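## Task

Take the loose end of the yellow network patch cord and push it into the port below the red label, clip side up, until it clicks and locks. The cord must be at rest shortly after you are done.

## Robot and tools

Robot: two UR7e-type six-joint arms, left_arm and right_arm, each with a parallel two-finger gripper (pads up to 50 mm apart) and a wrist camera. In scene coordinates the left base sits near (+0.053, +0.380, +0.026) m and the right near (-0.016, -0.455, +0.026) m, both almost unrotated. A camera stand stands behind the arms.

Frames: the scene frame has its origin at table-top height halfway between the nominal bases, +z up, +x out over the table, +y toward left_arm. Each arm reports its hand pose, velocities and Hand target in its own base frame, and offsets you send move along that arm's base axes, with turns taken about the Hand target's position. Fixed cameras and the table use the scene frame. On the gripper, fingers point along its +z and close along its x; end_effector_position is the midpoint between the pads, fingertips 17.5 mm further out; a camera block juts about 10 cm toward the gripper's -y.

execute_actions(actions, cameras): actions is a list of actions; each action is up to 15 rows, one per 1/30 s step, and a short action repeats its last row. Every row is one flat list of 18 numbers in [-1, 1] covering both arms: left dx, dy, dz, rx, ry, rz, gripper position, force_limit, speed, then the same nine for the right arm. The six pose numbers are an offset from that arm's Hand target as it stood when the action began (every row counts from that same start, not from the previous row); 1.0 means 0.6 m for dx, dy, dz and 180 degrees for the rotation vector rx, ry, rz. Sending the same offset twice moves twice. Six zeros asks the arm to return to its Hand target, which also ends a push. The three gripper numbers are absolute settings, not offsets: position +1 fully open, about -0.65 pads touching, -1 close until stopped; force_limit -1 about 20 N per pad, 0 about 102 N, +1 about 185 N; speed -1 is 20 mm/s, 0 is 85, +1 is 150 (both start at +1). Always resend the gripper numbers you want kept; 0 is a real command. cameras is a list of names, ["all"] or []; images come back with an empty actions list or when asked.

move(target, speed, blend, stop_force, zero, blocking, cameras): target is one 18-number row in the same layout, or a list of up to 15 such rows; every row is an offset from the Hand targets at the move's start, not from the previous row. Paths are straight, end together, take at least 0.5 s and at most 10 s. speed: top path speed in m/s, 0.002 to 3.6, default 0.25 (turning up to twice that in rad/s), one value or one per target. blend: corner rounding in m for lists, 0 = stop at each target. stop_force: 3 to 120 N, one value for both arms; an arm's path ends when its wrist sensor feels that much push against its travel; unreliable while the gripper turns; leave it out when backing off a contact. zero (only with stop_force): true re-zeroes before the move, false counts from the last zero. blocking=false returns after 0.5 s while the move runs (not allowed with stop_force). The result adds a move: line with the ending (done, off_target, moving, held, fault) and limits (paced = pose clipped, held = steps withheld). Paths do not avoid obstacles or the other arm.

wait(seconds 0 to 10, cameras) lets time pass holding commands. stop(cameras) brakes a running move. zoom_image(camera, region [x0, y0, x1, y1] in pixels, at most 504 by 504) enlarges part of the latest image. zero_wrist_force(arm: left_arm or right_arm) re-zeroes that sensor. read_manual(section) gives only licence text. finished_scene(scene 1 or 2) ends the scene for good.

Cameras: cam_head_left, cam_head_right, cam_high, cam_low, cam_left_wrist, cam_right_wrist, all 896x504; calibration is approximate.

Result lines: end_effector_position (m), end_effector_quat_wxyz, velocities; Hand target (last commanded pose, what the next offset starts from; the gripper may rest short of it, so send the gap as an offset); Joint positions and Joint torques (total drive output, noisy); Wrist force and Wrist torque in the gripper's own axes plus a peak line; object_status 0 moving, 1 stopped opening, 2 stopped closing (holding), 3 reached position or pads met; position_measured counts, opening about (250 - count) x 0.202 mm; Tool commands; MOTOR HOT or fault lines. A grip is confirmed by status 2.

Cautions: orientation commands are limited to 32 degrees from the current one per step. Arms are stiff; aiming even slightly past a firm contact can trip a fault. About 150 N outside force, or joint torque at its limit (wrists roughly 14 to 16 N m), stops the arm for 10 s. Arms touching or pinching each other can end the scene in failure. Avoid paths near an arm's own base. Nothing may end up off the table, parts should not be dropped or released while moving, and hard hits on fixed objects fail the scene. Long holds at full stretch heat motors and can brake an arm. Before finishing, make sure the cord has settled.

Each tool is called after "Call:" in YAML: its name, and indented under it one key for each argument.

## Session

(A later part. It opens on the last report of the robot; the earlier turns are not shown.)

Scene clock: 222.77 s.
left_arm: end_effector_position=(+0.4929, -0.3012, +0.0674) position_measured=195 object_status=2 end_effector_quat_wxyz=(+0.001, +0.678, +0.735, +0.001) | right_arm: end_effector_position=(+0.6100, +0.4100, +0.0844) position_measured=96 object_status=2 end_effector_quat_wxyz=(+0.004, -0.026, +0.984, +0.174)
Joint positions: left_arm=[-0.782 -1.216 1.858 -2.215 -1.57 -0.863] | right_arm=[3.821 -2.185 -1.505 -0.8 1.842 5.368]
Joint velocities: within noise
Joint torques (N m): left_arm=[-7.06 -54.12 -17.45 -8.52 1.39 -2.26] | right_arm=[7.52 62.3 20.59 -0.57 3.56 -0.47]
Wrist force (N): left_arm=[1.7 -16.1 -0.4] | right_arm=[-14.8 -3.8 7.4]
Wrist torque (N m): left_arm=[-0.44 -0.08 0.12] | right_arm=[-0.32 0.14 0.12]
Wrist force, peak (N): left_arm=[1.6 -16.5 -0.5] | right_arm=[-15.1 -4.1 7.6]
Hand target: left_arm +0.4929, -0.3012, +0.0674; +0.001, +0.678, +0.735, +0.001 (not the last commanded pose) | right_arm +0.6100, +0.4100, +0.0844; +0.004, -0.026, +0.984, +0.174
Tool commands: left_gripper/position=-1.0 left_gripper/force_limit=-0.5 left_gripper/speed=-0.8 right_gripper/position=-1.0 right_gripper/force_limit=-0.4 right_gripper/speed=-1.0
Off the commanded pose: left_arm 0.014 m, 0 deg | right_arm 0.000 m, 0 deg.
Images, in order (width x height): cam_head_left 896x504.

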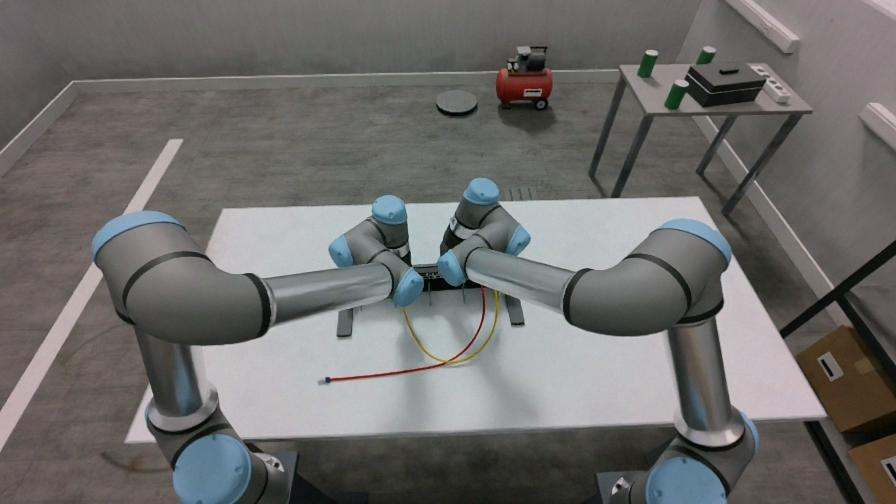

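Call:
move:
  target: [0,0.0006,0.0013,0,0,-0.0028,-1,-0.5,-0.8,0,0,0,0,0,0,-1,-0.4,-1]
  speed: 0.01

Call:
move:
  target: [0.025,0.0013,0,0,0,0,-1,-0.5,-0.8,0,0,0,0,0,0,-1,-0.4,-1]
  stop_force: 30
  zero: false
  speed: 0.01
  cameras: ["cam_left_wrist"]

Call:
zoom_image:
  camera: "cam_left_wrist"
  region: [0, 350, 300, 440]

Call:
zoom_image:
  camera: "cam_left_wrist"
  region: [700, 350, 896, 440]

Scene clock: 234.27 s.
left_arm: end_effector_position=(+0.4929, -0.3009, +0.0682) position_measured=195 object_status=2 end_effector_quat_wxyz=(+0.001, +0.681, +0.732, +0.001) | right_arm: end_effector_position=(+0.6100, +0.4100, +0.0844) position_measured=96 object_status=2 end_effector_quat_wxyz=(+0.004, -0.026, +0.984, +0.174)
Joint positions: left_arm=[-0.782 -1.218 1.858 -2.213 -1.57 -0.855] | right_arm=[3.821 -2.185 -1.505 -0.8 1.842 5.368]
Joint torques (N m): left_arm=[15.54 -55.06 -31.79 -2.15 0.94 2.73] | right_arm=[8.81 65.68 20.68 -0.5 3.99 -0.32]
Wrist force (N): left_arm=[-0.1 -17.9 0.5] | right_arm=[-16.2 -2.8 7.2]
Wrist torque (N m): left_arm=[-0.43 -0.14 0.16] | right_arm=[-0.32 0.24 0.12]
Wrist force, peak (N): left_arm=[-0.1 -17.9 0.5] | right_arm=[-16.2 -2.8 7.2]
Hand target: left_arm +0.4929, -0.3009, +0.0682; +0.001, +0.681, +0.732, +0.001 | right_arm +0.6100, +0.4100, +0.0844; +0.004, -0.026, +0.984, +0.174
Off the commanded pose: left_arm 0.000 m, 0 deg | right_arm 0.000 m, 0 deg.
move: done

Scene clock: 235.67 s.
left_arm: end_effector_position=(+0.4947, -0.3008, +0.0683) position_measured=195 object_status=2 end_effector_quat_wxyz=(+0.001, +0.681, +0.732, +0.001) | right_arm: end_effector_position=(+0.6100, +0.4100, +0.0844) position_measured=96 object_status=2 end_effector_quat_wxyz=(+0.004, -0.026, +0.984, +0.174)
Joint positions: left_arm=[-0.779 -1.215 1.853 -2.211 -1.57 -0.852] | right_arm=[3.821 -2.185 -1.505 -0.8 1.842 5.368]
Joint torques (N m): left_arm=[-5.66 -56.22 -20.35 -10.2 2.74 -2.13] | right_arm=[8.47 65.33 20.31 -0.49 4.3 -0.25]
Wrist force (N): left_arm=[2.4 -22.9 1.1] | right_arm=[-21.3 -5.7 8.4]
Wrist torque (N m): left_arm=[-0.43 -0.07 0.12] | right_arm=[-0.36 -0.38 1.03]
Wrist force, peak (N): left_arm=[1.8 -31.7 2.3] | right_arm=[-24.4 -4.7 9.5]
Hand target: left_arm +0.4947, -0.3008, +0.0683; +0.001, +0.681, +0.732, +0.001 (not the last commanded pose) | right_arm +0.6100, +0.4100, +0.0844; +0.004, -0.026, +0.984, +0.174
Off the commanded pose: left_arm 0.013 m, 0 deg | right_arm 0.000 m, 0 deg.
move: contact (left_arm)
camera_calibration:
cam_left_wrist: T_world_to_cam=[[-0.0550093, 0.998485, -0.00124604, 0.33525], [0.934373, 0.0519171, 0.352495, -0.45718], [0.352025, 0.0182262, -0.935813, 0.0241511], [0, 0, 0, 1]] pos_world=[0.437116, -0.311446, 0.184172]
Images, in order (width x height): cam_left_wrist 896x504.

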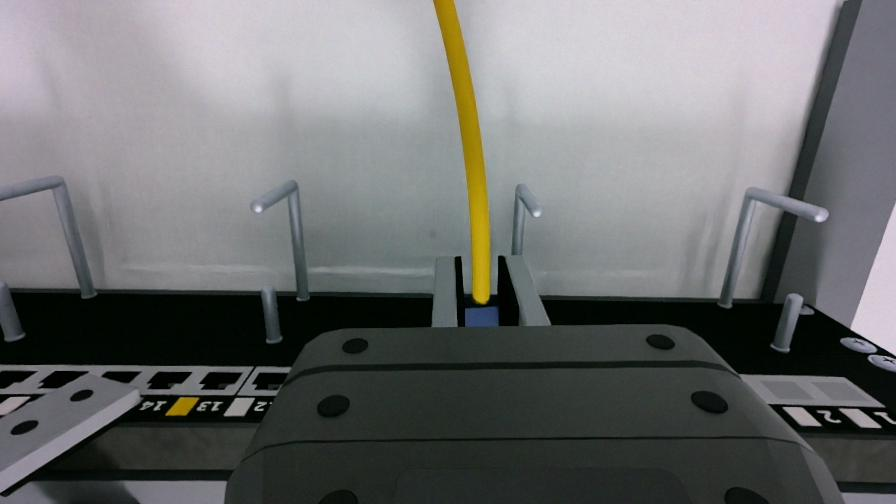

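Scaled by 1.680 from the camera's 896x504 image, which has a finer 1280x720 frame.

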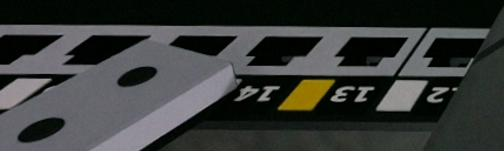

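Scaled by 2.571 from the camera's 896x504 image, which has a finer 1280x720 frame.

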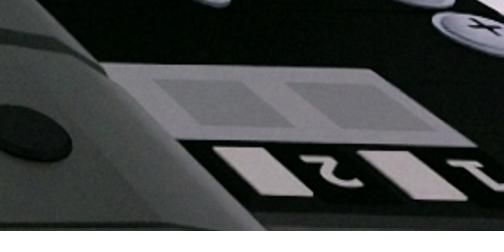

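Call:
move:
  target: [-0.005,-0.0003,0,0,0,-0.0042,-1,-0.5,-0.8,0,0,0,0,0,0,-1,-0.4,-1]
  speed: 0.03
  cameras: ["cam_left_wrist"]

Call:
move:
  target: [0.017,0.0006,0,0,0,0,-1,-0.5,-0.8,0,0,0,0,0,0,-1,-0.4,-1]
  stop_force: 8
  speed: 0.01

Call:
move:
  target: [-0.005,-0.0003,0.0017,0,0,0,-1,-0.5,-0.8,0,0,0,0,0,0,-1,-0.4,-1]
  speed: 0.03

Call:
move:
  target: [0.017,0.0006,0,0,0,0,-1,-0.5,-0.8,0,0,0,0,0,0,-1,-0.4,-1]
  stop_force: 8
  speed: 0.01

Call:
move:
  target: [-0.005,-0.0003,0.0017,0,0,0,-1,-0.5,-0.8,0,0,0,0,0,0,-1,-0.4,-1]
  speed: 0.03

Call:
move:
  target: [0.017,0.0006,0,0,0,0,-1,-0.5,-0.8,0,0,0,0,0,0,-1,-0.4,-1]
  stop_force: 8
  speed: 0.01

Call:
move:
  target: [-0.005,-0.0003,-0.0051,0,0,0,-1,-0.5,-0.8,0,0,0,0,0,0,-1,-0.4,-1]
  speed: 0.03

Call:
move:
  target: [0.017,0.0006,0,0,0,0,-1,-0.5,-0.8,0,0,0,0,0,0,-1,-0.4,-1]
  stop_force: 8
  speed: 0.01

Scene clock: 248.37 s.
left_arm: end_effector_position=(+0.4918, -0.3010, +0.0683) position_measured=195 object_status=2 end_effector_quat_wxyz=(+0.001, +0.686, +0.728, +0.001) | right_arm: end_effector_position=(+0.6100, +0.4100, +0.0844) position_measured=96 object_status=2 end_effector_quat_wxyz=(+0.004, -0.026, +0.984, +0.174)
Joint positions: left_arm=[-0.783 -1.22 1.86 -2.214 -1.57 -0.843] | right_arm=[3.821 -2.185 -1.505 -0.8 1.842 5.368]
Joint torques (N m): left_arm=[-10.81 -52.41 -12.8 -5.09 0.53 2.61] | right_arm=[7.91 63.45 20.49 0.5 4.69 -0.32]
Wrist force (N): left_arm=[-0.3 -0.2 -0.6] | right_arm=[-10.2 -5.4 2.8]
Wrist torque (N m): left_arm=[-0.10 -0.07 0.14] | right_arm=[-0.33 -0.31 1.02]
Wrist force, peak (N): left_arm=[2.4 -23.5 1.1] | right_arm=[-21.2 -6.0 8.4]
Hand target: left_arm +0.4917, -0.3010, +0.0683; +0.001, +0.686, +0.728, +0.001 | right_arm +0.6100, +0.4100, +0.0844; +0.004, -0.026, +0.984, +0.174
Off the commanded pose: left_arm 0.000 m, 0 deg | right_arm 0.000 m, 0 deg.
move: done
camera_calibration:
cam_left_wrist: T_world_to_cam=[[-0.0423209, 0.999103, -0.00119818, 0.329121], [0.934938, 0.0400257, 0.352547, -0.458388], [0.352279, 0.0137999, -0.935793, 0.0236963], [0, 0, 0, 1]] pos_world=[0.434145, -0.310805, 0.184172]
Images, in order (width x height): cam_left_wrist 896x504.

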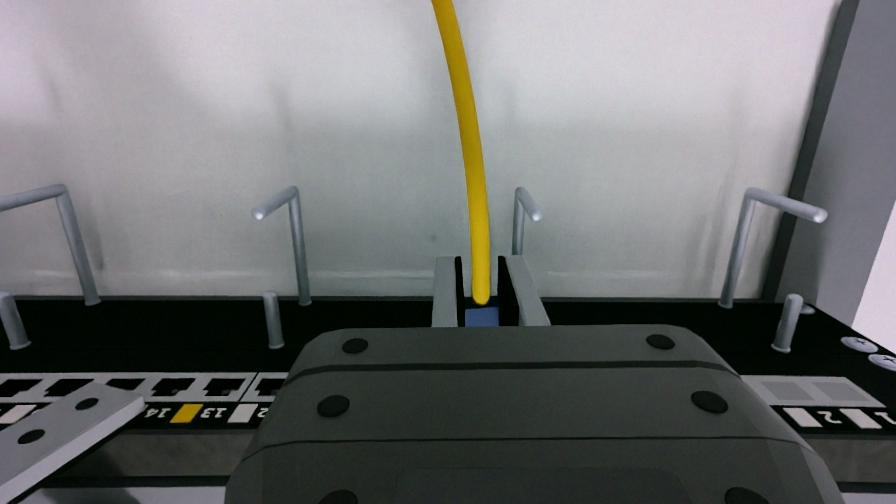

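Scene clock: 249.73 s.
left_arm: end_effector_position=(+0.4936, -0.3010, +0.0683) position_measured=195 object_status=2 end_effector_quat_wxyz=(+0.001, +0.686, +0.728, +0.001) | right_arm: end_effector_position=(+0.6100, +0.4100, +0.0844) position_measured=96 object_status=2 end_effector_quat_wxyz=(+0.004, -0.026, +0.984, +0.174)
Joint positions: left_arm=[-0.781 -1.217 1.856 -2.212 -1.57 -0.84] | right_arm=[3.821 -2.185 -1.505 -0.8 1.842 5.368]
Joint torques (N m): left_arm=[-10.02 -54.61 -15 -6.86 3.38 -2.13] | right_arm=[8.39 58.66 20.31 3.59 4.95 -0.23]
Wrist force (N): left_arm=[0.8 -6.9 -0.5] | right_arm=[-12.4 -6.3 3.5]
Wrist torque (N m): left_arm=[-0.21 -0.07 0.12] | right_arm=[-0.37 -0.30 1.02]
Wrist force, peak (N): left_arm=[0.3 -13.8 0.0] | right_arm=[-14.6 -5.5 3.9]
Hand target: left_arm +0.4936, -0.3010, +0.0683; +0.001, +0.686, +0.728, +0.001 (not the last commanded pose) | right_arm +0.6100, +0.4100, +0.0844; +0.004, -0.026, +0.984, +0.174
Off the commanded pose: left_arm 0.008 m, 0 deg | right_arm 0.000 m, 0 deg.
move: contact (left_arm)

Scene clock: 250.43 s.
left_arm: end_effector_position=(+0.4908, -0.3011, +0.0693) position_measured=195 object_status=2 end_effector_quat_wxyz=(+0.001, +0.686, +0.728, +0.001) | right_arm: end_effector_position=(+0.6100, +0.4100, +0.0844) position_measured=96 object_status=2 end_effector_quat_wxyz=(+0.004, -0.026, +0.984, +0.174)
Joint positions: left_arm=[-0.785 -1.223 1.862 -2.212 -1.57 -0.844] | right_arm=[3.821 -2.185 -1.505 -0.8 1.842 5.368]
Joint torques (N m): left_arm=[-11.32 -52.39 -11.14 -0.38 -1.68 -2.29] | right_arm=[8.44 56.17 20.36 5.17 4.98 -0.29]
Wrist force (N): left_arm=[-0.3 -0.2 -0.4] | right_arm=[-10.5 -5.5 3.2]
Wrist torque (N m): left_arm=[-0.09 -0.07 0.15] | right_arm=[-0.33 -0.29 1.02]
Wrist force, peak (N): left_arm=[1.0 -7.1 -0.7] | right_arm=[-12.2 -6.4 3.7]
Hand target: left_arm +0.4906, -0.3011, +0.0694; +0.001, +0.686, +0.728, +0.001 | right_arm +0.6100, +0.4100, +0.0844; +0.004, -0.026, +0.984, +0.174
Off the commanded pose: left_arm 0.000 m, 0 deg | right_arm 0.000 m, 0 deg.
move: done

Scene clock: 251.87 s.
left_arm: end_effector_position=(+0.4935, -0.3011, +0.0694) position_measured=195 object_status=2 end_effector_quat_wxyz=(+0.001, +0.686, +0.728, +0.001) | right_arm: end_effector_position=(+0.6100, +0.4100, +0.0844) position_measured=96 object_status=2 end_effector_quat_wxyz=(+0.004, -0.026, +0.984, +0.174)
Joint positions: left_arm=[-0.781 -1.218 1.855 -2.21 -1.57 -0.84] | right_arm=[3.821 -2.185 -1.505 -0.8 1.842 5.368]
Joint torques (N m): left_arm=[-9.45 -54.16 -13.98 -6.44 3.27 -2.21] | right_arm=[8.83 50.5 20.67 4.59 5.29 -0.15]
Wrist force (N): left_arm=[0.3 -6.0 -0.6] | right_arm=[-11.7 -6.0 3.9]
Wrist torque (N m): left_arm=[-0.22 -0.14 0.14] | right_arm=[-0.34 -0.34 1.02]
Wrist force, peak (N): left_arm=[0.0 -13.4 0.3] | right_arm=[-14.4 -5.8 4.0]
Hand target: left_arm +0.4935, -0.3011, +0.0694; +0.001, +0.686, +0.728, +0.001 (not the last commanded pose) | right_arm +0.6100, +0.4100, +0.0844; +0.004, -0.026, +0.984, +0.174
Off the commanded pose: left_arm 0.007 m, 0 deg | right_arm 0.000 m, 0 deg.
move: contact (left_arm)

Scene clock: 252.57 s.
left_arm: end_effector_position=(+0.4907, -0.3012, +0.0703) position_measured=195 object_status=2 end_effector_quat_wxyz=(+0.001, +0.686, +0.728, +0.001) | right_arm: end_effector_position=(+0.6100, +0.4100, +0.0844) position_measured=96 object_status=2 end_effector_quat_wxyz=(+0.004, -0.026, +0.984, +0.174)
Joint positions: left_arm=[-0.785 -1.224 1.861 -2.21 -1.57 -0.844] | right_arm=[3.821 -2.185 -1.505 -0.8 1.842 5.368]
Joint torques (N m): left_arm=[-10.79 -53.75 -13.81 -0.33 -1.71 -2.01] | right_arm=[8.54 48.89 20.73 4.3 5.33 -0.19]
Wrist force (N): left_arm=[0.0 0.3 -0.2] | right_arm=[-10.2 -5.8 3.1]
Wrist torque (N m): left_arm=[-0.01 -0.11 0.15] | right_arm=[-0.36 -0.32 1.02]
Wrist force, peak (N): left_arm=[-0.1 -5.7 -0.7] | right_arm=[-11.6 -6.2 4.0]
Hand target: left_arm +0.4905, -0.3012, +0.0704; +0.001, +0.686, +0.728, +0.001 | right_arm +0.6100, +0.4100, +0.0844; +0.004, -0.026, +0.984, +0.174
Off the commanded pose: left_arm 0.000 m, 0 deg | right_arm 0.000 m, 0 deg.
move: done

Scene clock: 254.00 s.
left_arm: end_effector_position=(+0.4935, -0.3012, +0.0704) position_measured=195 object_status=2 end_effector_quat_wxyz=(+0.001, +0.686, +0.728, +0.001) | right_arm: end_effector_position=(+0.6100, +0.4100, +0.0844) position_measured=96 object_status=2 end_effector_quat_wxyz=(+0.004, -0.026, +0.984, +0.174)
Joint positions: left_arm=[-0.781 -1.22 1.854 -2.207 -1.57 -0.84] | right_arm=[3.821 -2.185 -1.505 -0.8 1.842 5.368]
Joint torques (N m): left_arm=[-9.76 -54.2 -14.8 -6.28 3.7 -2.21] | right_arm=[8.88 48.39 20.77 3.43 5.54 -0.16]
Wrist force (N): left_arm=[-0.6 -6.0 -0.3] | right_arm=[-11.9 -5.9 4.0]
Wrist torque (N m): left_arm=[-0.16 -0.12 0.16] | right_arm=[-0.34 -0.32 1.02]
Wrist force, peak (N): left_arm=[-0.9 -13.8 0.0] | right_arm=[-14.4 -5.7 4.2]
Hand target: left_arm +0.4935, -0.3012, +0.0704; +0.001, +0.686, +0.728, +0.001 (not the last commanded pose) | right_arm +0.6100, +0.4100, +0.0844; +0.004, -0.026, +0.984, +0.174
Off the commanded pose: left_arm 0.007 m, 0 deg | right_arm 0.000 m, 0 deg.
move: contact (left_arm)

Scene clock: 254.77 s.
left_arm: end_effector_position=(+0.4906, -0.3013, +0.0675) position_measured=195 object_status=2 end_effector_quat_wxyz=(+0.001, +0.686, +0.728, +0.001) | right_arm: end_effector_position=(+0.6100, +0.4100, +0.0844) position_measured=96 object_status=2 end_effector_quat_wxyz=(+0.004, -0.026, +0.984, +0.174)
Joint positions: left_arm=[-0.785 -1.22 1.864 -2.217 -1.57 -0.844] | right_arm=[3.821 -2.185 -1.505 -0.8 1.842 5.368]
Joint torques (N m): left_arm=[-9.57 -52.54 -12.18 -5.24 -1.9 -2.15] | right_arm=[8.66 48.24 20.94 3.07 5.61 -0.15]
Wrist force (N): left_arm=[0.2 -0.1 -0.3] | right_arm=[-10.5 -5.8 2.9]
Wrist torque (N m): left_arm=[-0.08 -0.14 0.15] | right_arm=[-0.36 -0.26 1.02]
Wrist force, peak (N): left_arm=[-0.7 -6.2 -0.7] | right_arm=[-11.8 -5.7 4.2]
Hand target: left_arm +0.4905, -0.3013, +0.0674; +0.001, +0.686, +0.728, +0.001 | right_arm +0.6100, +0.4100, +0.0844; +0.004, -0.026, +0.984, +0.174
Off the commanded pose: left_arm 0.000 m, 0 deg | right_arm 0.000 m, 0 deg.
move: done

Scene clock: 256.27 s.
left_arm: end_effector_position=(+0.4936, -0.3012, +0.0674) position_measured=195 object_status=2 end_effector_quat_wxyz=(+0.001, +0.686, +0.728, +0.001) | right_arm: end_effector_position=(+0.6100, +0.4100, +0.0844) position_measured=96 object_status=2 end_effector_quat_wxyz=(+0.004, -0.026, +0.984, +0.174)
Joint positions: left_arm=[-0.781 -1.215 1.856 -2.215 -1.57 -0.84] | right_arm=[3.821 -2.185 -1.505 -0.8 1.842 5.368]
Joint torques (N m): left_arm=[-9.35 -53.69 -14.55 -6.7 3.53 -2.18] | right_arm=[8.6 48.31 20.74 2.13 5.79 -0.16]
Wrist force (N): left_arm=[0.9 -6.4 -0.3] | right_arm=[-12.1 -6.3 3.9]
Wrist torque (N m): left_arm=[-0.18 -0.15 0.16] | right_arm=[-0.36 -0.32 1.01]
Wrist force, peak (N): left_arm=[0.3 -13.6 0.3] | right_arm=[-14.4 -5.8 4.0]
Hand target: left_arm +0.4936, -0.3012, +0.0674; +0.001, +0.686, +0.728, +0.001 (not the last commanded pose) | right_arm +0.6100, +0.4100, +0.0844; +0.004, -0.026, +0.984, +0.174
Off the commanded pose: left_arm 0.007 m, 0 deg | right_arm 0.000 m, 0 deg.
move: contact (left_arm)

Call:
move:
  target: [-0.005,0.0017,0.0022,0,0,0,-1,-0.5,-0.8,0,0,0,0,0,0,-1,-0.4,-1]
  speed: 0.03

Call:
move:
  target: [0.017,0.0006,0,0,0,0,-1,-0.5,-0.8,0,0,0,0,0,0,-1,-0.4,-1]
  stop_force: 8
  speed: 0.01

Call:
move:
  target: [-0.005,0.0014,0,0,0,0,-1,-0.5,-0.8,0,0,0,0,0,0,-1,-0.4,-1]
  speed: 0.03

Call:
move:
  target: [0.017,0.0006,0,0,0,0,-1,-0.5,-0.8,0,0,0,0,0,0,-1,-0.4,-1]
  stop_force: 8
  speed: 0.01

Call:
move:
  target: [-0.005,-0.0053,0,0,0,0,-1,-0.5,-0.8,0,0,0,0,0,0,-1,-0.4,-1]
  speed: 0.03

Call:
move:
  target: [0.017,0.0006,0,0,0,0,-1,-0.5,-0.8,0,0,0,0,0,0,-1,-0.4,-1]
  stop_force: 8
  speed: 0.01

Call:
move:
  target: [-0.005,-0.002,0,0,0,0,-1,-0.5,-0.8,0,0,0,0,0,0,-1,-0.4,-1]
  speed: 0.03

Call:
move:
  target: [0.017,0.0006,0,0,0,0,-1,-0.5,-0.8,0,0,0,0,0,0,-1,-0.4,-1]
  stop_force: 8
  speed: 0.01

Scene clock: 267.00 s.
left_arm: end_effector_position=(+0.4908, -0.3003, +0.0686) position_measured=195 object_status=2 end_effector_quat_wxyz=(+0.001, +0.686, +0.728, +0.001) | right_arm: end_effector_position=(+0.6100, +0.4100, +0.0844) position_measured=96 object_status=2 end_effector_quat_wxyz=(+0.004, -0.026, +0.984, +0.174)
Joint positions: left_arm=[-0.783 -1.223 1.864 -2.214 -1.57 -0.843] | right_arm=[3.821 -2.185 -1.505 -0.8 1.842 5.368]
Joint torques (N m): left_arm=[-10.79 -53.55 -12.1 -0.36 -1.82 -1.98] | right_arm=[8.4 49.04 21.04 -0.02 6.07 -0.17]
Wrist force (N): left_arm=[0.1 -0.1 -0.8] | right_arm=[-10.1 -5.8 3.3]
Wrist torque (N m): left_arm=[-0.08 -0.13 0.16] | right_arm=[-0.36 -0.34 1.02]
Wrist force, peak (N): left_arm=[0.5 -7.0 -0.4] | right_arm=[-12.2 -6.3 3.9]
Hand target: left_arm +0.4906, -0.3002, +0.0687; +0.001, +0.686, +0.728, +0.001 | right_arm +0.6100, +0.4100, +0.0844; +0.004, -0.026, +0.984, +0.174
Off the commanded pose: left_arm 0.000 m, 0 deg | right_arm 0.000 m, 0 deg.
move: done

Scene clock: 268.43 s.
left_arm: end_effector_position=(+0.4935, -0.3001, +0.0687) position_measured=195 object_status=2 end_effector_quat_wxyz=(+0.001, +0.686, +0.728, +0.001) | right_arm: end_effector_position=(+0.6100, +0.4100, +0.0844) position_measured=96 object_status=2 end_effector_quat_wxyz=(+0.004, -0.026, +0.984, +0.174)
Joint positions: left_arm=[-0.78 -1.218 1.857 -2.212 -1.57 -0.839] | right_arm=[3.821 -2.185 -1.505 -0.8 1.842 5.368]
Joint torques (N m): left_arm=[-8.59 -53.38 -13.97 -6.23 3.77 -2.14] | right_arm=[8.7 48.45 20.94 -0.13 6.12 -0.06]
Wrist force (N): left_arm=[-0.9 -6.2 -0.1] | right_arm=[-11.9 -5.9 4.2]
Wrist torque (N m): left_arm=[-0.20 -0.12 0.16] | right_arm=[-0.36 -0.33 1.02]
Wrist force, peak (N): left_arm=[-1.1 -13.3 0.0] | right_arm=[-14.2 -5.8 4.1]
Hand target: left_arm +0.4935, -0.3001, +0.0687; +0.001, +0.686, +0.728, +0.001 (not the last commanded pose) | right_arm +0.6100, +0.4100, +0.0844; +0.004, -0.026, +0.984, +0.174
Off the commanded pose: left_arm 0.007 m, 0 deg | right_arm 0.000 m, 0 deg.
move: contact (left_arm)

Scene clock: 269.17 s.
left_arm: end_effector_position=(+0.4906, -0.2993, +0.0687) position_measured=195 object_status=2 end_effector_quat_wxyz=(+0.001, +0.686, +0.728, +0.001) | right_arm: end_effector_position=(+0.6100, +0.4100, +0.0844) position_measured=96 object_status=2 end_effector_quat_wxyz=(+0.004, -0.026, +0.984, +0.174)
Joint positions: left_arm=[-0.782 -1.224 1.866 -2.215 -1.57 -0.842] | right_arm=[3.821 -2.185 -1.505 -0.8 1.842 5.368]
Joint torques (N m): left_arm=[-11 -53.07 -11.86 -5.42 -1.69 -1.99] | right_arm=[8.79 49.13 20.45 0.15 6.09 0.02]
Wrist force (N): left_arm=[0.1 0.1 -0.4] | right_arm=[-10.1 -5.5 3.3]
Wrist torque (N m): left_arm=[-0.04 -0.14 0.15] | right_arm=[-0.32 -0.34 1.02]
Wrist force, peak (N): left_arm=[-0.9 -6.5 -0.5] | right_arm=[-12.0 -5.9 3.9]
Hand target: left_arm +0.4905, -0.2993, +0.0687; +0.001, +0.686, +0.728, +0.001 | right_arm +0.6100, +0.4100, +0.0844; +0.004, -0.026, +0.984, +0.174
Off the commanded pose: left_arm 0.000 m, 0 deg | right_arm 0.000 m, 0 deg.
move: done

Scene clock: 270.60 s.
left_arm: end_effector_position=(+0.4934, -0.2992, +0.0687) position_measured=195 object_status=2 end_effector_quat_wxyz=(+0.001, +0.686, +0.728, +0.001) | right_arm: end_effector_position=(+0.6100, +0.4100, +0.0844) position_measured=96 object_status=2 end_effector_quat_wxyz=(+0.004, -0.026, +0.984, +0.174)
Joint positions: left_arm=[-0.779 -1.22 1.859 -2.213 -1.57 -0.838] | right_arm=[3.821 -2.185 -1.505 -0.8 1.842 5.368]
Joint torques (N m): left_arm=[-8.13 -53.87 -12.76 -6.16 4.19 -2.2] | right_arm=[8.53 48.64 20.59 0.55 6.16 -0.01]
Wrist force (N): left_arm=[-1.4 -7.1 -1.2] | right_arm=[-12.1 -5.8 4.2]
Wrist torque (N m): left_arm=[-0.22 -0.14 0.17] | right_arm=[-0.37 -0.34 1.02]
Wrist force, peak (N): left_arm=[-1.8 -14.5 -0.9] | right_arm=[-14.5 -5.3 5.0]
Hand target: left_arm +0.4934, -0.2992, +0.0687; +0.001, +0.686, +0.728, +0.001 (not the last commanded pose) | right_arm +0.6100, +0.4100, +0.0844; +0.004, -0.026, +0.984, +0.174
Off the commanded pose: left_arm 0.007 m, 0 deg | right_arm 0.000 m, 0 deg.
move: contact (left_arm)

Scene clock: 271.30 s.
left_arm: end_effector_position=(+0.4905, -0.3022, +0.0687) position_measured=195 object_status=2 end_effector_quat_wxyz=(+0.001, +0.686, +0.728, +0.001) | right_arm: end_effector_position=(+0.6100, +0.4100, +0.0844) position_measured=96 object_status=2 end_effector_quat_wxyz=(+0.004, -0.026, +0.984, +0.174)
Joint positions: left_arm=[-0.786 -1.221 1.861 -2.213 -1.57 -0.845] | right_arm=[3.821 -2.185 -1.505 -0.8 1.842 5.368]
Joint torques (N m): left_arm=[-11.7 -52.87 -11.56 -5.42 -1.87 -2.16] | right_arm=[8.56 48.93 20.58 0.6 6.08 0.05]
Wrist force (N): left_arm=[-0.1 -0.1 -0.3] | right_arm=[-10.6 -5.6 3.2]
Wrist torque (N m): left_arm=[-0.08 -0.10 0.15] | right_arm=[-0.34 -0.26 1.02]
Wrist force, peak (N): left_arm=[-1.4 -7.2 -0.8] | right_arm=[-12.2 -5.7 4.4]
Hand target: left_arm +0.4904, -0.3024, +0.0687; +0.001, +0.686, +0.728, +0.001 | right_arm +0.6100, +0.4100, +0.0844; +0.004, -0.026, +0.984, +0.174
Off the commanded pose: left_arm 0.000 m, 0 deg | right_arm 0.000 m, 0 deg.
move: done

Scene clock: 272.80 s.
left_arm: end_effector_position=(+0.4935, -0.3023, +0.0688) position_measured=195 object_status=2 end_effector_quat_wxyz=(+0.001, +0.686, +0.728, +0.001) | right_arm: end_effector_position=(+0.6100, +0.4100, +0.0844) position_measured=96 object_status=2 end_effector_quat_wxyz=(+0.004, -0.026, +0.984, +0.174)
Joint positions: left_arm=[-0.783 -1.216 1.854 -2.211 -1.57 -0.842] | right_arm=[3.821 -2.185 -1.505 -0.8 1.842 5.368]
Joint torques (N m): left_arm=[-10.24 -53.4 -14.06 -6.51 3.18 -2.11] | right_arm=[8.57 49.3 20.65 1.18 6.04 0.07]
Wrist force (N): left_arm=[1.3 -6.8 -1.0] | right_arm=[-12.2 -6.3 3.9]
Wrist torque (N m): left_arm=[-0.25 -0.10 0.14] | right_arm=[-0.35 -0.31 1.02]
Wrist force, peak (N): left_arm=[1.3 -14.3 -1.0] | right_arm=[-14.7 -6.0 4.2]
Hand target: left_arm +0.4935, -0.3023, +0.0688; +0.001, +0.686, +0.728, +0.001 (not the last commanded pose) | right_arm +0.6100, +0.4100, +0.0844; +0.004, -0.026, +0.984, +0.174
Off the commanded pose: left_arm 0.007 m, 0 deg | right_arm 0.000 m, 0 deg.
move: contact (left_arm)

Scene clock: 273.50 s.
left_arm: end_effector_position=(+0.4907, -0.3034, +0.0688) position_measured=195 object_status=2 end_effector_quat_wxyz=(+0.001, +0.686, +0.728, +0.001) | right_arm: end_effector_position=(+0.6100, +0.4100, +0.0844) position_measured=96 object_status=2 end_effector_quat_wxyz=(+0.004, -0.026, +0.984, +0.174)
Joint positions: left_arm=[-0.788 -1.22 1.859 -2.213 -1.57 -0.847] | right_arm=[3.821 -2.185 -1.505 -0.8 1.842 5.368]
Joint torques (N m): left_arm=[-11.45 -53.35 -13.48 -5.3 -1.68 -2.24] | right_arm=[9.02 48.64 20.85 1.57 6.11 0.18]
Wrist force (N): left_arm=[0.0 -0.1 -0.4] | right_arm=[-10.3 -5.5 3.3]
Wrist torque (N m): left_arm=[-0.09 -0.10 0.15] | right_arm=[-0.33 -0.30 1.03]
Wrist force, peak (N): left_arm=[1.4 -6.3 -1.0] | right_arm=[-12.2 -6.2 3.7]
Hand target: left_arm +0.4905, -0.3035, +0.0688; +0.001, +0.686, +0.728, +0.001 | right_arm +0.6100, +0.4100, +0.0844; +0.004, -0.026, +0.984, +0.174
Off the commanded pose: left_arm 0.000 m, 0 deg | right_arm 0.000 m, 0 deg.
move: done

Scene clock: 274.93 s.
left_arm: end_effector_position=(+0.4935, -0.3034, +0.0688) position_measured=195 object_status=2 end_effector_quat_wxyz=(+0.001, +0.686, +0.728, +0.001) | right_arm: end_effector_position=(+0.6100, +0.4100, +0.0844) position_measured=96 object_status=2 end_effector_quat_wxyz=(+0.004, -0.026, +0.984, +0.174)
Joint positions: left_arm=[-0.784 -1.215 1.852 -2.21 -1.57 -0.843] | right_arm=[3.821 -2.185 -1.505 -0.8 1.842 5.368]
Joint torques (N m): left_arm=[-9.54 -53.87 -13.73 -6.19 3.15 -2.19] | right_arm=[9.17 48.46 21.04 1.9 6.14 0.1]
Wrist force (N): left_arm=[0.9 -5.3 -1.0] | right_arm=[-11.7 -6.0 3.7]
Wrist torque (N m): left_arm=[-0.15 -0.14 0.15] | right_arm=[-0.35 -0.34 1.02]
Wrist force, peak (N): left_arm=[0.8 -13.4 -1.1] | right_arm=[-14.6 -5.7 4.4]
Hand target: left_arm +0.4935, -0.3034, +0.0688; +0.001, +0.686, +0.728, +0.001 (not the last commanded pose) | right_arm +0.6100, +0.4100, +0.0844; +0.004, -0.026, +0.984, +0.174
Off the commanded pose: left_arm 0.007 m, 0 deg | right_arm 0.000 m, 0 deg.
move: contact (left_arm)

Call:
move:
  target: [-0.005,0.004,0.0045,0,0,0,-1,-0.5,-0.8,0,0,0,0,0,0,-1,-0.4,-1]
  speed: 0.03

Call:
move:
  target: [0.017,0.0006,0,0,0,0,-1,-0.5,-0.8,0,0,0,0,0,0,-1,-0.4,-1]
  stop_force: 8
  speed: 0.01

Call:
move:
  target: [-0.005,-0.0003,0.002,0,0,0,-1,-0.5,-0.8,0,0,0,0,0,0,-1,-0.4,-1]
  speed: 0.03

Call:
move:
  target: [0.017,0.0006,0,0,0,0,-1,-0.5,-0.8,0,0,0,0,0,0,-1,-0.4,-1]
  stop_force: 8
  speed: 0.01

Call:
move:
  target: [-0.005,-0.0003,0.002,0,0,0,-1,-0.5,-0.8,0,0,0,0,0,0,-1,-0.4,-1]
  speed: 0.03

Call:
move:
  target: [0.017,0.0006,0,0,0,0,-1,-0.5,-0.8,0,0,0,0,0,0,-1,-0.4,-1]
  stop_force: 8
  speed: 0.01

Call:
move:
  target: [-0.005,-0.0003,0.002,0,0,0,-1,-0.5,-0.8,0,0,0,0,0,0,-1,-0.4,-1]
  speed: 0.03

Call:
move:
  target: [0.017,0.0006,0,0,0,0,-1,-0.5,-0.8,0,0,0,0,0,0,-1,-0.4,-1]
  stop_force: 8
  speed: 0.01

Scene clock: 291.93 s.
left_arm: end_effector_position=(+0.4906, -0.3011, +0.0714) position_measured=195 object_status=2 end_effector_quat_wxyz=(+0.001, +0.686, +0.728, +0.001) | right_arm: end_effector_position=(+0.6100, +0.4100, +0.0844) position_measured=96 object_status=2 end_effector_quat_wxyz=(+0.004, -0.026, +0.984, +0.174)
Joint positions: left_arm=[-0.785 -1.226 1.86 -2.207 -1.57 -0.844] | right_arm=[3.821 -2.185 -1.505 -0.8 1.842 5.368]
Joint torques (N m): left_arm=[-11.58 -52.69 -12.24 -0.48 -0.97 -2.16] | right_arm=[8.66 48.83 21.36 3.1 6.06 0.12]
Wrist force (N): left_arm=[-0.3 0.1 -0.6] | right_arm=[-10.2 -5.6 3.3]
Wrist torque (N m): left_arm=[-0.05 -0.08 0.15] | right_arm=[-0.36 -0.30 1.02]
Wrist force, peak (N): left_arm=[0.8 -5.8 -1.2] | right_arm=[-12.2 -6.2 3.7]
Hand target: left_arm +0.4905, -0.3010, +0.0715; +0.001, +0.686, +0.728, +0.001 | right_arm +0.6100, +0.4100, +0.0844; +0.004, -0.026, +0.984, +0.174
Off the commanded pose: left_arm 0.000 m, 0 deg | right_arm 0.000 m, 0 deg.
move: done

Scene clock: 293.37 s.
left_arm: end_effector_position=(+0.4935, -0.3010, +0.0715) position_measured=195 object_status=2 end_effector_quat_wxyz=(+0.001, +0.686, +0.728, +0.001) | right_arm: end_effector_position=(+0.6100, +0.4100, +0.0844) position_measured=96 object_status=2 end_effector_quat_wxyz=(+0.004, -0.026, +0.984, +0.174)
Joint positions: left_arm=[-0.781 -1.222 1.853 -2.205 -1.57 -0.84] | right_arm=[3.821 -2.185 -1.505 -0.8 1.842 5.368]
Joint torques (N m): left_arm=[-8.36 -53.26 -13.96 -6.01 4 -1.99] | right_arm=[8.91 48.88 20.99 3.4 6.01 0.19]
Wrist force (N): left_arm=[-1.4 -6.8 -0.6] | right_arm=[-11.9 -5.5 4.4]
Wrist torque (N m): left_arm=[-0.21 -0.15 0.18] | right_arm=[-0.33 -0.34 1.02]
Wrist force, peak (N): left_arm=[-2.0 -14.0 -0.3] | right_arm=[-14.6 -5.0 4.4]
Hand target: left_arm +0.4935, -0.3010, +0.0715; +0.001, +0.686, +0.728, +0.001 (not the last commanded pose) | right_arm +0.6100, +0.4100, +0.0844; +0.004, -0.026, +0.984, +0.174
Off the commanded pose: left_arm 0.007 m, 0 deg | right_arm 0.000 m, 0 deg.
move: contact (left_arm)

Scene clock: 294.07 s.
left_arm: end_effector_position=(+0.4906, -0.3011, +0.0727) position_measured=195 object_status=2 end_effector_quat_wxyz=(+0.001, +0.686, +0.728, +0.001) | right_arm: end_effector_position=(+0.6100, +0.4100, +0.0844) position_measured=96 object_status=2 end_effector_quat_wxyz=(+0.004, -0.026, +0.984, +0.174)
Joint positions: left_arm=[-0.785 -1.228 1.859 -2.204 -1.57 -0.844] | right_arm=[3.821 -2.185 -1.505 -0.8 1.842 5.368]
Joint torques (N m): left_arm=[-9.8 -53.35 -13.2 -0.29 -1.9 -2.12] | right_arm=[8.58 48.93 20.82 3.7 6.1 0.19]
Wrist force (N): left_arm=[0.2 -0.3 -0.7] | right_arm=[-10.2 -5.5 3.2]
Wrist torque (N m): left_arm=[-0.11 -0.15 0.15] | right_arm=[-0.34 -0.31 1.03]
Wrist force, peak (N): left_arm=[-1.6 -6.7 -0.9] | right_arm=[-12.0 -5.5 4.4]
Hand target: left_arm +0.4905, -0.3011, +0.0727; +0.001, +0.686, +0.728, +0.001 | right_arm +0.6100, +0.4100, +0.0844; +0.004, -0.026, +0.984, +0.174
Off the commanded pose: left_arm 0.000 m, 0 deg | right_arm 0.000 m, 0 deg.
move: done

Scene clock: 295.50 s.
left_arm: end_effector_position=(+0.4935, -0.3011, +0.0727) position_measured=195 object_status=2 end_effector_quat_wxyz=(+0.001, +0.686, +0.728, +0.001) | right_arm: end_effector_position=(+0.6100, +0.4100, +0.0844) position_measured=96 object_status=2 end_effector_quat_wxyz=(+0.004, -0.026, +0.984, +0.174)
Joint positions: left_arm=[-0.781 -1.223 1.852 -2.202 -1.57 -0.84] | right_arm=[3.821 -2.185 -1.505 -0.8 1.842 5.368]
Joint torques (N m): left_arm=[-8.36 -52.47 -13.92 -6.25 3.92 -2.06] | right_arm=[8.77 49.7 20.41 4.06 6.08 0.12]
Wrist force (N): left_arm=[-1.3 -7.3 -1.1] | right_arm=[-12.0 -5.5 4.4]
Wrist torque (N m): left_arm=[-0.27 -0.17 0.17] | right_arm=[-0.32 -0.34 1.02]
Wrist force, peak (N): left_arm=[-2.0 -14.4 -0.7] | right_arm=[-14.6 -5.2 4.6]
Hand target: left_arm +0.4935, -0.3011, +0.0727; +0.001, +0.686, +0.728, +0.001 (not the last commanded pose) | right_arm +0.6100, +0.4100, +0.0844; +0.004, -0.026, +0.984, +0.174
Off the commanded pose: left_arm 0.007 m, 0 deg | right_arm 0.000 m, 0 deg.
move: contact (left_arm)

Scene clock: 296.20 s.
left_arm: end_effector_position=(+0.4906, -0.3012, +0.0739) position_measured=195 object_status=2 end_effector_quat_wxyz=(+0.001, +0.686, +0.728, +0.001) | right_arm: end_effector_position=(+0.6100, +0.4100, +0.0844) position_measured=96 object_status=2 end_effector_quat_wxyz=(+0.004, -0.026, +0.984, +0.174)
Joint positions: left_arm=[-0.785 -1.23 1.857 -2.201 -1.57 -0.844] | right_arm=[3.821 -2.185 -1.505 -0.8 1.842 5.368]
Joint torques (N m): left_arm=[-11.72 -53.2 -12.76 -0.21 -1.73 -1.96] | right_arm=[8.83 49.03 20.88 4.38 5.99 0.26]
Wrist force (N): left_arm=[-0.1 0.0 -0.7] | right_arm=[-10.4 -5.5 3.3]
Wrist torque (N m): left_arm=[-0.05 -0.09 0.15] | right_arm=[-0.34 -0.29 1.02]
Wrist force, peak (N): left_arm=[-1.6 -6.9 -0.9] | right_arm=[-12.0 -5.6 4.5]
Hand target: left_arm +0.4905, -0.3012, +0.0739; +0.001, +0.686, +0.728, +0.001 | right_arm +0.6100, +0.4100, +0.0844; +0.004, -0.026, +0.984, +0.174
Off the commanded pose: left_arm 0.000 m, 0 deg | right_arm 0.000 m, 0 deg.
move: done

Scene clock: 297.63 s.
left_arm: end_effector_position=(+0.4934, -0.3012, +0.0740) position_measured=195 object_status=2 end_effector_quat_wxyz=(+0.001, +0.686, +0.728, +0.001) | right_arm: end_effector_position=(+0.6100, +0.4100, +0.0844) position_measured=96 object_status=2 end_effector_quat_wxyz=(+0.004, -0.026, +0.984, +0.174)
Joint positions: left_arm=[-0.781 -1.225 1.85 -2.199 -1.57 -0.84] | right_arm=[3.821 -2.185 -1.505 -0.8 1.842 5.368]
Joint torques (N m): left_arm=[-8.21 -53.77 -13.42 -6.24 4.02 -2.04] | right_arm=[8.45 49.12 21.65 4.87 5.96 0.15]
Wrist force (N): left_arm=[-1.5 -7.2 -0.9] | right_arm=[-12.0 -5.6 4.5]
Wrist torque (N m): left_arm=[-0.25 -0.10 0.17] | right_arm=[-0.34 -0.34 1.02]
Wrist force, peak (N): left_arm=[-1.6 -14.7 -1.3] | right_arm=[-14.7 -5.3 4.8]
Hand target: left_arm +0.4934, -0.3012, +0.0740; +0.001, +0.686, +0.728, +0.001 (not the last commanded pose) | right_arm +0.6100, +0.4100, +0.0844; +0.004, -0.026, +0.984, +0.174
Off the commanded pose: left_arm 0.007 m, 0 deg | right_arm 0.000 m, 0 deg.
move: contact (left_arm)

Scene clock: 298.33 s.
left_arm: end_effector_position=(+0.4906, -0.3013, +0.0751) position_measured=195 object_status=2 end_effector_quat_wxyz=(+0.001, +0.686, +0.728, +0.001) | right_arm: end_effector_position=(+0.6100, +0.4100, +0.0844) position_measured=96 object_status=2 end_effector_quat_wxyz=(+0.004, -0.026, +0.984, +0.174)
Joint positions: left_arm=[-0.785 -1.231 1.856 -2.198 -1.57 -0.844] | right_arm=[3.821 -2.185 -1.505 -0.8 1.842 5.368]
Joint torques (N m): left_arm=[-10.3 -50.95 -12.63 -0.38 -1.66 -1.92] | right_arm=[8.37 48.94 20.38 5.08 5.96 0.24]
Wrist force (N): left_arm=[0.0 -0.1 -0.5] | right_arm=[-10.4 -5.4 3.1]
Wrist torque (N m): left_arm=[-0.07 -0.11 0.15] | right_arm=[-0.31 -0.28 1.02]
Wrist force, peak (N): left_arm=[-1.1 -7.3 -0.9] | right_arm=[-12.2 -5.7 4.5]
Hand target: left_arm +0.4904, -0.3013, +0.0752; +0.001, +0.686, +0.728, +0.001 | right_arm +0.6100, +0.4100, +0.0844; +0.004, -0.026, +0.984, +0.174
Off the commanded pose: left_arm 0.000 m, 0 deg | right_arm 0.000 m, 0 deg.
move: done

Scene clock: 299.77 s.
left_arm: end_effector_position=(+0.4934, -0.3013, +0.0752) position_measured=195 object_status=2 end_effector_quat_wxyz=(+0.001, +0.686, +0.728, +0.001) | right_arm: end_effector_position=(+0.6100, +0.4100, +0.0844) position_measured=96 object_status=2 end_effector_quat_wxyz=(+0.004, -0.026, +0.984, +0.174)
Joint positions: left_arm=[-0.781 -1.227 1.849 -2.196 -1.57 -0.84] | right_arm=[3.821 -2.185 -1.505 -0.8 1.842 5.368]
Joint torques (N m): left_arm=[-8.14 -53.41 -13.38 -6.18 4.03 -2.11] | right_arm=[9 49.11 20.35 4.73 6 0.25]
Wrist force (N): left_arm=[-1.1 -7.3 -1.0] | right_arm=[-12.0 -5.5 4.4]
Wrist torque (N m): left_arm=[-0.22 -0.14 0.16] | right_arm=[-0.32 -0.36 1.03]
Wrist force, peak (N): left_arm=[-1.5 -14.9 -1.5] | right_arm=[-14.7 -5.3 4.7]
Hand target: left_arm +0.4934, -0.3013, +0.0752; +0.001, +0.686, +0.728, +0.001 (not the last commanded pose) | right_arm +0.6100, +0.4100, +0.0844; +0.004, -0.026, +0.984, +0.174
Off the commanded pose: left_arm 0.007 m, 0 deg | right_arm 0.000 m, 0 deg.
move: contact (left_arm)

Call:
move:
  target: [-0.1,0,0,0,0,0,-1,-0.5,-0.8,0,0,0,0,0,0,-1,-0.4,-1]
  speed: 0.15

Call:
move:
  target: [0,0,0.17,0,0,0,-1,-0.5,-0.8,0,0,0,0,0,0,-1,-0.4,-1]
  speed: 0.25
  cameras: ["cam_low","cam_left_wrist","cam_high"]

Call:
zoom_image:
  camera: "cam_low"
  region: [440, 180, 540, 260]

Call:
zoom_image:
  camera: "cam_high"
  region: [380, 160, 500, 260]

Call:
zoom_image:
  camera: "cam_left_wrist"
  region: [250, 270, 700, 400]

Scene clock: 310.33 s.
left_arm: end_effector_position=(+0.4336, -0.3013, +0.0752) position_measured=195 object_status=2 end_effector_quat_wxyz=(+0.001, +0.686, +0.728, +0.000) | right_arm: end_effector_position=(+0.6100, +0.4100, +0.0844) position_measured=96 object_status=2 end_effector_quat_wxyz=(+0.004, -0.026, +0.984, +0.174)
Joint positions: left_arm=[-0.863 -1.33 1.993 -2.236 -1.569 -0.922] | right_arm=[3.821 -2.185 -1.505 -0.8 1.842 5.368]
Joint torques (N m): left_arm=[-9.76 -46.65 -11.87 -5.45 1.86 -2.5] | right_arm=[8.38 48.99 20.52 3.23 5.98 0.34]
Wrist force (N): left_arm=[-0.2 0.1 -0.6] | right_arm=[-10.4 -5.3 3.2]
Wrist torque (N m): left_arm=[-0.05 -0.04 0.25] | right_arm=[-0.34 -0.31 1.02]
Wrist force, peak (N): left_arm=[-1.1 -7.7 -1.3] | right_arm=[-12.3 -6.0 4.5]
Hand target: left_arm +0.4334, -0.3013, +0.0752; +0.001, +0.686, +0.728, +0.001 | right_arm +0.6100, +0.4100, +0.0844; +0.004, -0.026, +0.984, +0.174
Off the commanded pose: left_arm 0.000 m, 0 deg | right_arm 0.000 m, 0 deg.
move: done

Scene clock: 311.53 s.
left_arm: end_effector_position=(+0.4335, -0.3013, +0.1771) position_measured=195 object_status=2 end_effector_quat_wxyz=(+0.002, +0.686, +0.728, +0.001) | right_arm: end_effector_position=(+0.6100, +0.4100, +0.0844) position_measured=96 object_status=2 end_effector_quat_wxyz=(+0.004, -0.026, +0.984, +0.174)
Joint positions: left_arm=[-0.863 -1.459 1.849 -1.963 -1.569 -0.922] | right_arm=[3.821 -2.185 -1.505 -0.8 1.842 5.368]
Joint torques (N m): left_arm=[-10.75 -44.8 -29.76 -0.11 -1.69 -2.47] | right_arm=[9.17 48.67 20.43 2.82 5.89 0.34]
Wrist force (N): left_arm=[-0.2 0.0 -0.3] | right_arm=[-10.6 -5.1 2.9]
Wrist torque (N m): left_arm=[-0.07 -0.03 0.23] | right_arm=[-0.31 -0.28 1.02]
Wrist force, peak (N): left_arm=[0.0 0.1 -2.3] | right_arm=[-10.8 -5.4 2.9]
Hand target: left_arm +0.4334, -0.3013, +0.1772; +0.001, +0.686, +0.728, +0.001 | right_arm +0.6100, +0.4100, +0.0844; +0.004, -0.026, +0.984, +0.174
Off the commanded pose: left_arm 0.000 m, 0 deg | right_arm 0.000 m, 0 deg.
move: done
camera_calibration:
cam_left_wrist: T_world_to_cam=[[-0.0411609, 0.999151, -0.00174588, 0.326725], [0.934809, 0.039127, 0.35299, -0.442501], [0.352758, 0.0128973, -0.935626, 0.145576], [0, 0, 0, 1]] pos_world=[0.375748, -0.311012, 0.292974]
Images, in order (width x height): cam_high 896x504, cam_low 896x504, cam_left_wrist 896x504.

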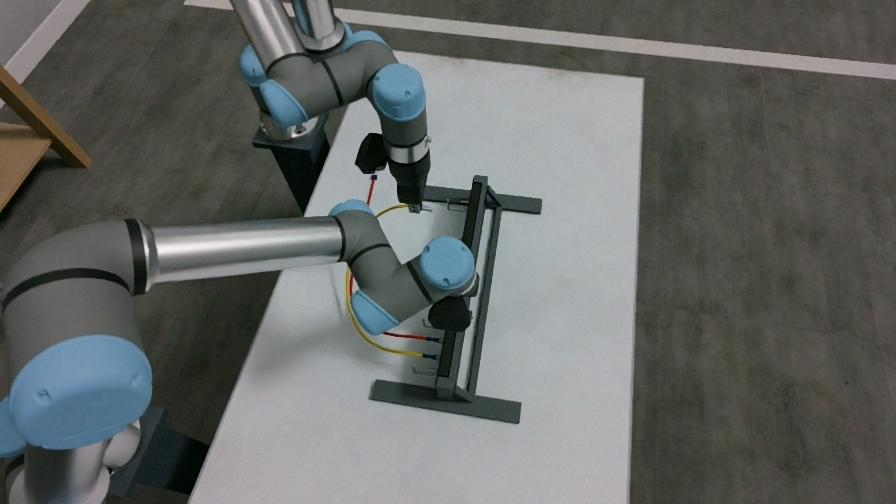

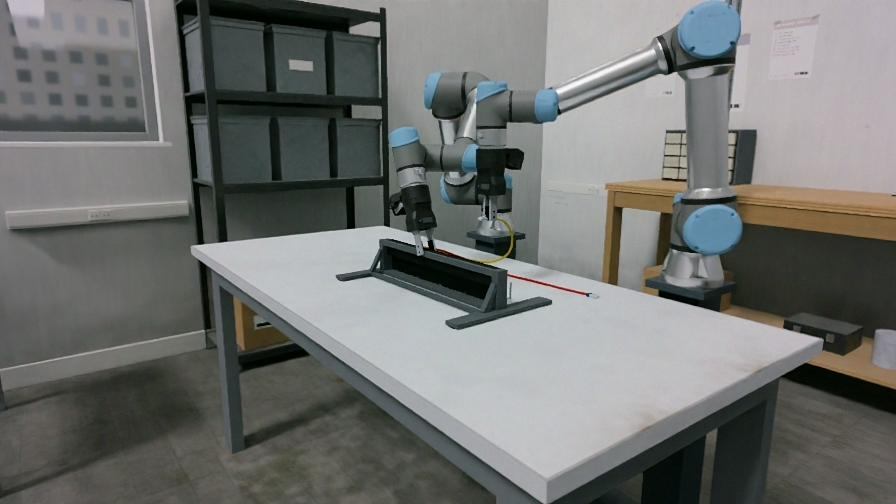

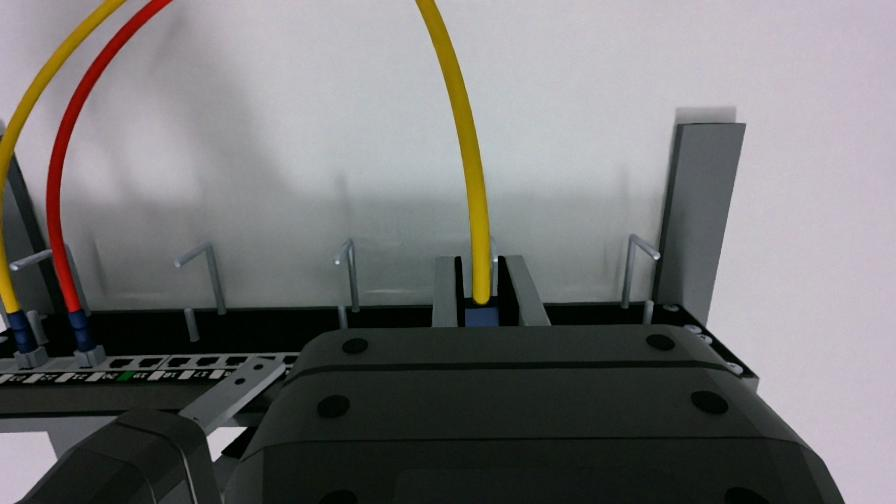

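Scaled by 5.040 from the camera's 896x504 image, which has a finer 1280x720 frame.

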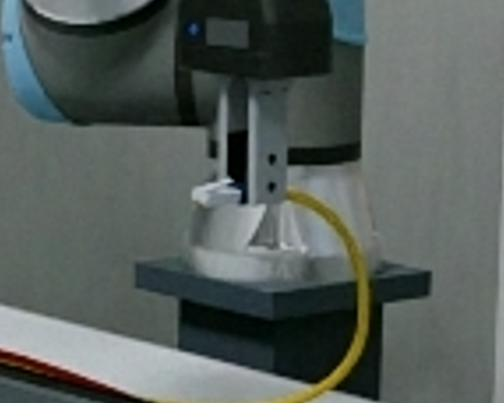

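Scaled by 4.200 from the camera's 896x504 image, which has a finer 1280x720 frame.

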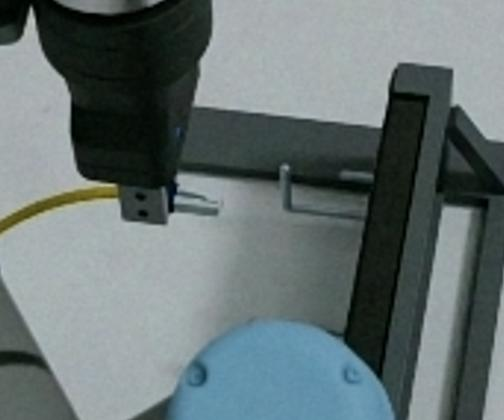

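Scaled by 1.120 from the camera's 896x504 image, which has a finer 1280x720 frame.

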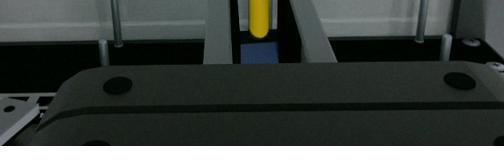

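Call:
move:
  target: [0.0933,0.0005,-0.17,0,0,0,-1,-0.5,-0.8,0,0,0,0,0,0,-1,-0.4,-1]
  speed: 0.15
  stop_force: 10

Call:
move:
  target: [0,0.0,-0.0185,0,0,0,-1,-0.5,-0.8,0,0,0,0,0,0,-1,-0.4,-1]
  speed: 0.05
  stop_force: 8
  cameras: ["cam_left_wrist"]

Call:
zoom_image:
  camera: "cam_left_wrist"
  region: [0, 350, 300, 440]

Call:
zoom_image:
  camera: "cam_left_wrist"
  region: [700, 350, 896, 440]

Call:
move:
  target: [0.02,0.0006,0,0,0,0,-1,-0.5,-0.8,0,0,0,0,0,0,-1,-0.4,-1]
  stop_force: 8
  speed: 0.01

Scene clock: 350.13 s.
left_arm: end_effector_position=(+0.4894, -0.3010, +0.0752) position_measured=195 object_status=2 end_effector_quat_wxyz=(+0.001, +0.686, +0.728, +0.001) | right_arm: end_effector_position=(+0.6100, +0.4100, +0.0844) position_measured=96 object_status=2 end_effector_quat_wxyz=(+0.004, -0.026, +0.984, +0.174)
Joint positions: left_arm=[-0.786 -1.234 1.86 -2.199 -1.57 -0.845] | right_arm=[3.821 -2.185 -1.505 -0.8 1.842 5.368]
Joint torques (N m): left_arm=[11.08 -27.17 -26.86 -5.28 -1.87 2.72] | right_arm=[9.18 48.84 21.07 0.57 5.79 0.56]
Wrist force (N): left_arm=[-0.2 -0.3 -0.6] | right_arm=[-10.5 -5.3 3.0]
Wrist torque (N m): left_arm=[-0.12 -0.08 0.15] | right_arm=[-0.33 -0.29 1.02]
Wrist force, peak (N): left_arm=[-0.5 -0.6 -1.9] | right_arm=[-10.7 -5.7 3.2]
Hand target: left_arm +0.4894, -0.3010, +0.0752; +0.001, +0.686, +0.728, +0.001 | right_arm +0.6100, +0.4100, +0.0844; +0.004, -0.026, +0.984, +0.174
Off the commanded pose: left_arm 0.000 m, 0 deg | right_arm 0.000 m, 0 deg.
move: done

Scene clock: 351.63 s.
left_arm: end_effector_position=(+0.4894, -0.3010, +0.0641) position_measured=195 object_status=2 end_effector_quat_wxyz=(+0.001, +0.686, +0.728, +0.001) | right_arm: end_effector_position=(+0.6100, +0.4100, +0.0844) position_measured=96 object_status=2 end_effector_quat_wxyz=(+0.004, -0.026, +0.984, +0.174)
Joint positions: left_arm=[-0.786 -1.218 1.871 -2.227 -1.57 -0.845] | right_arm=[3.821 -2.185 -1.505 -0.8 1.842 5.368]
Joint torques (N m): left_arm=[9.82 -27.66 -12.07 -5.28 -1.76 2.6] | right_arm=[9.07 49.42 21.04 0.01 5.75 0.54]
Wrist force (N): left_arm=[-0.1 0.0 -0.4] | right_arm=[-10.5 -5.4 3.2]
Wrist torque (N m): left_arm=[-0.07 -0.10 0.14] | right_arm=[-0.35 -0.29 1.02]
Wrist force, peak (N): left_arm=[0.0 0.0 -1.1] | right_arm=[-10.8 -5.4 2.9]
Hand target: left_arm +0.4894, -0.3010, +0.0641; +0.001, +0.686, +0.728, +0.001 | right_arm +0.6100, +0.4100, +0.0844; +0.004, -0.026, +0.984, +0.174
Off the commanded pose: left_arm 0.000 m, 0 deg | right_arm 0.000 m, 0 deg.
move: done
camera_calibration:
cam_left_wrist: T_world_to_cam=[[-0.0410674, 0.999155, -0.00171084, 0.328484], [0.934813, 0.0390272, 0.35299, -0.454913], [0.352759, 0.0128971, -0.935625, 0.0201273], [0, 0, 0, 1]] pos_world=[0.431649, -0.310712, 0.179974]
Images, in order (width x height): cam_left_wrist 896x504.

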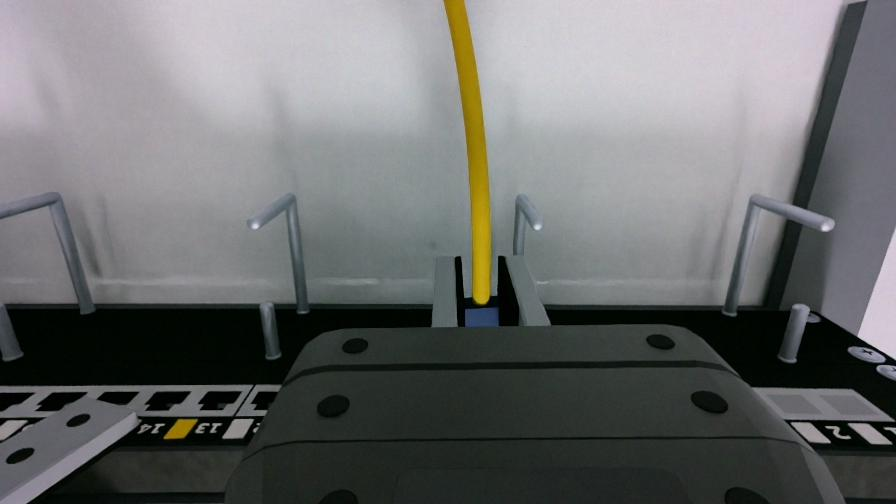

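Scaled by 1.680 from the camera's 896x504 image, which has a finer 1280x720 frame.

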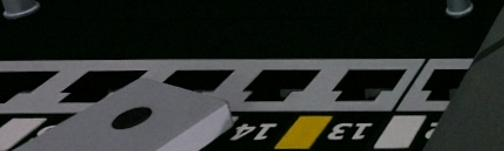

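Scaled by 2.571 from the camera's 896x504 image, which has a finer 1280x720 frame.

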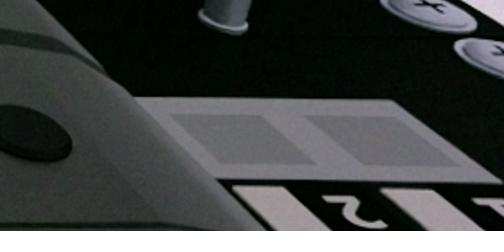

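Scene clock: 353.20 s.
left_arm: end_effector_position=(+0.4934, -0.3008, +0.0641) position_measured=195 object_status=2 end_effector_quat_wxyz=(+0.001, +0.686, +0.728, +0.001) | right_arm: end_effector_position=(+0.6100, +0.4100, +0.0844) position_measured=96 object_status=2 end_effector_quat_wxyz=(+0.004, -0.026, +0.984, +0.174)
Joint positions: left_arm=[-0.781 -1.211 1.861 -2.224 -1.57 -0.84] | right_arm=[3.821 -2.185 -1.505 -0.8 1.842 5.368]
Joint torques (N m): left_arm=[-8.81 -54.18 -14.09 -6.28 3.78 -2.07] | right_arm=[8.9 48.9 20.92 -0.11 5.81 0.58]
Wrist force (N): left_arm=[-0.3 -7.4 -1.7] | right_arm=[-12.0 -5.8 4.2]
Wrist torque (N m): left_arm=[-0.27 -0.13 0.15] | right_arm=[-0.33 -0.34 1.02]
Wrist force, peak (N): left_arm=[-0.3 -14.8 -2.0] | right_arm=[-14.6 -5.6 4.6]
Hand target: left_arm +0.4934, -0.3008, +0.0641; +0.001, +0.686, +0.728, +0.001 (not the last commanded pose) | right_arm +0.6100, +0.4100, +0.0844; +0.004, -0.026, +0.984, +0.174
Off the commanded pose: left_arm 0.008 m, 0 deg | right_arm 0.000 m, 0 deg.
move: contact (left_arm)


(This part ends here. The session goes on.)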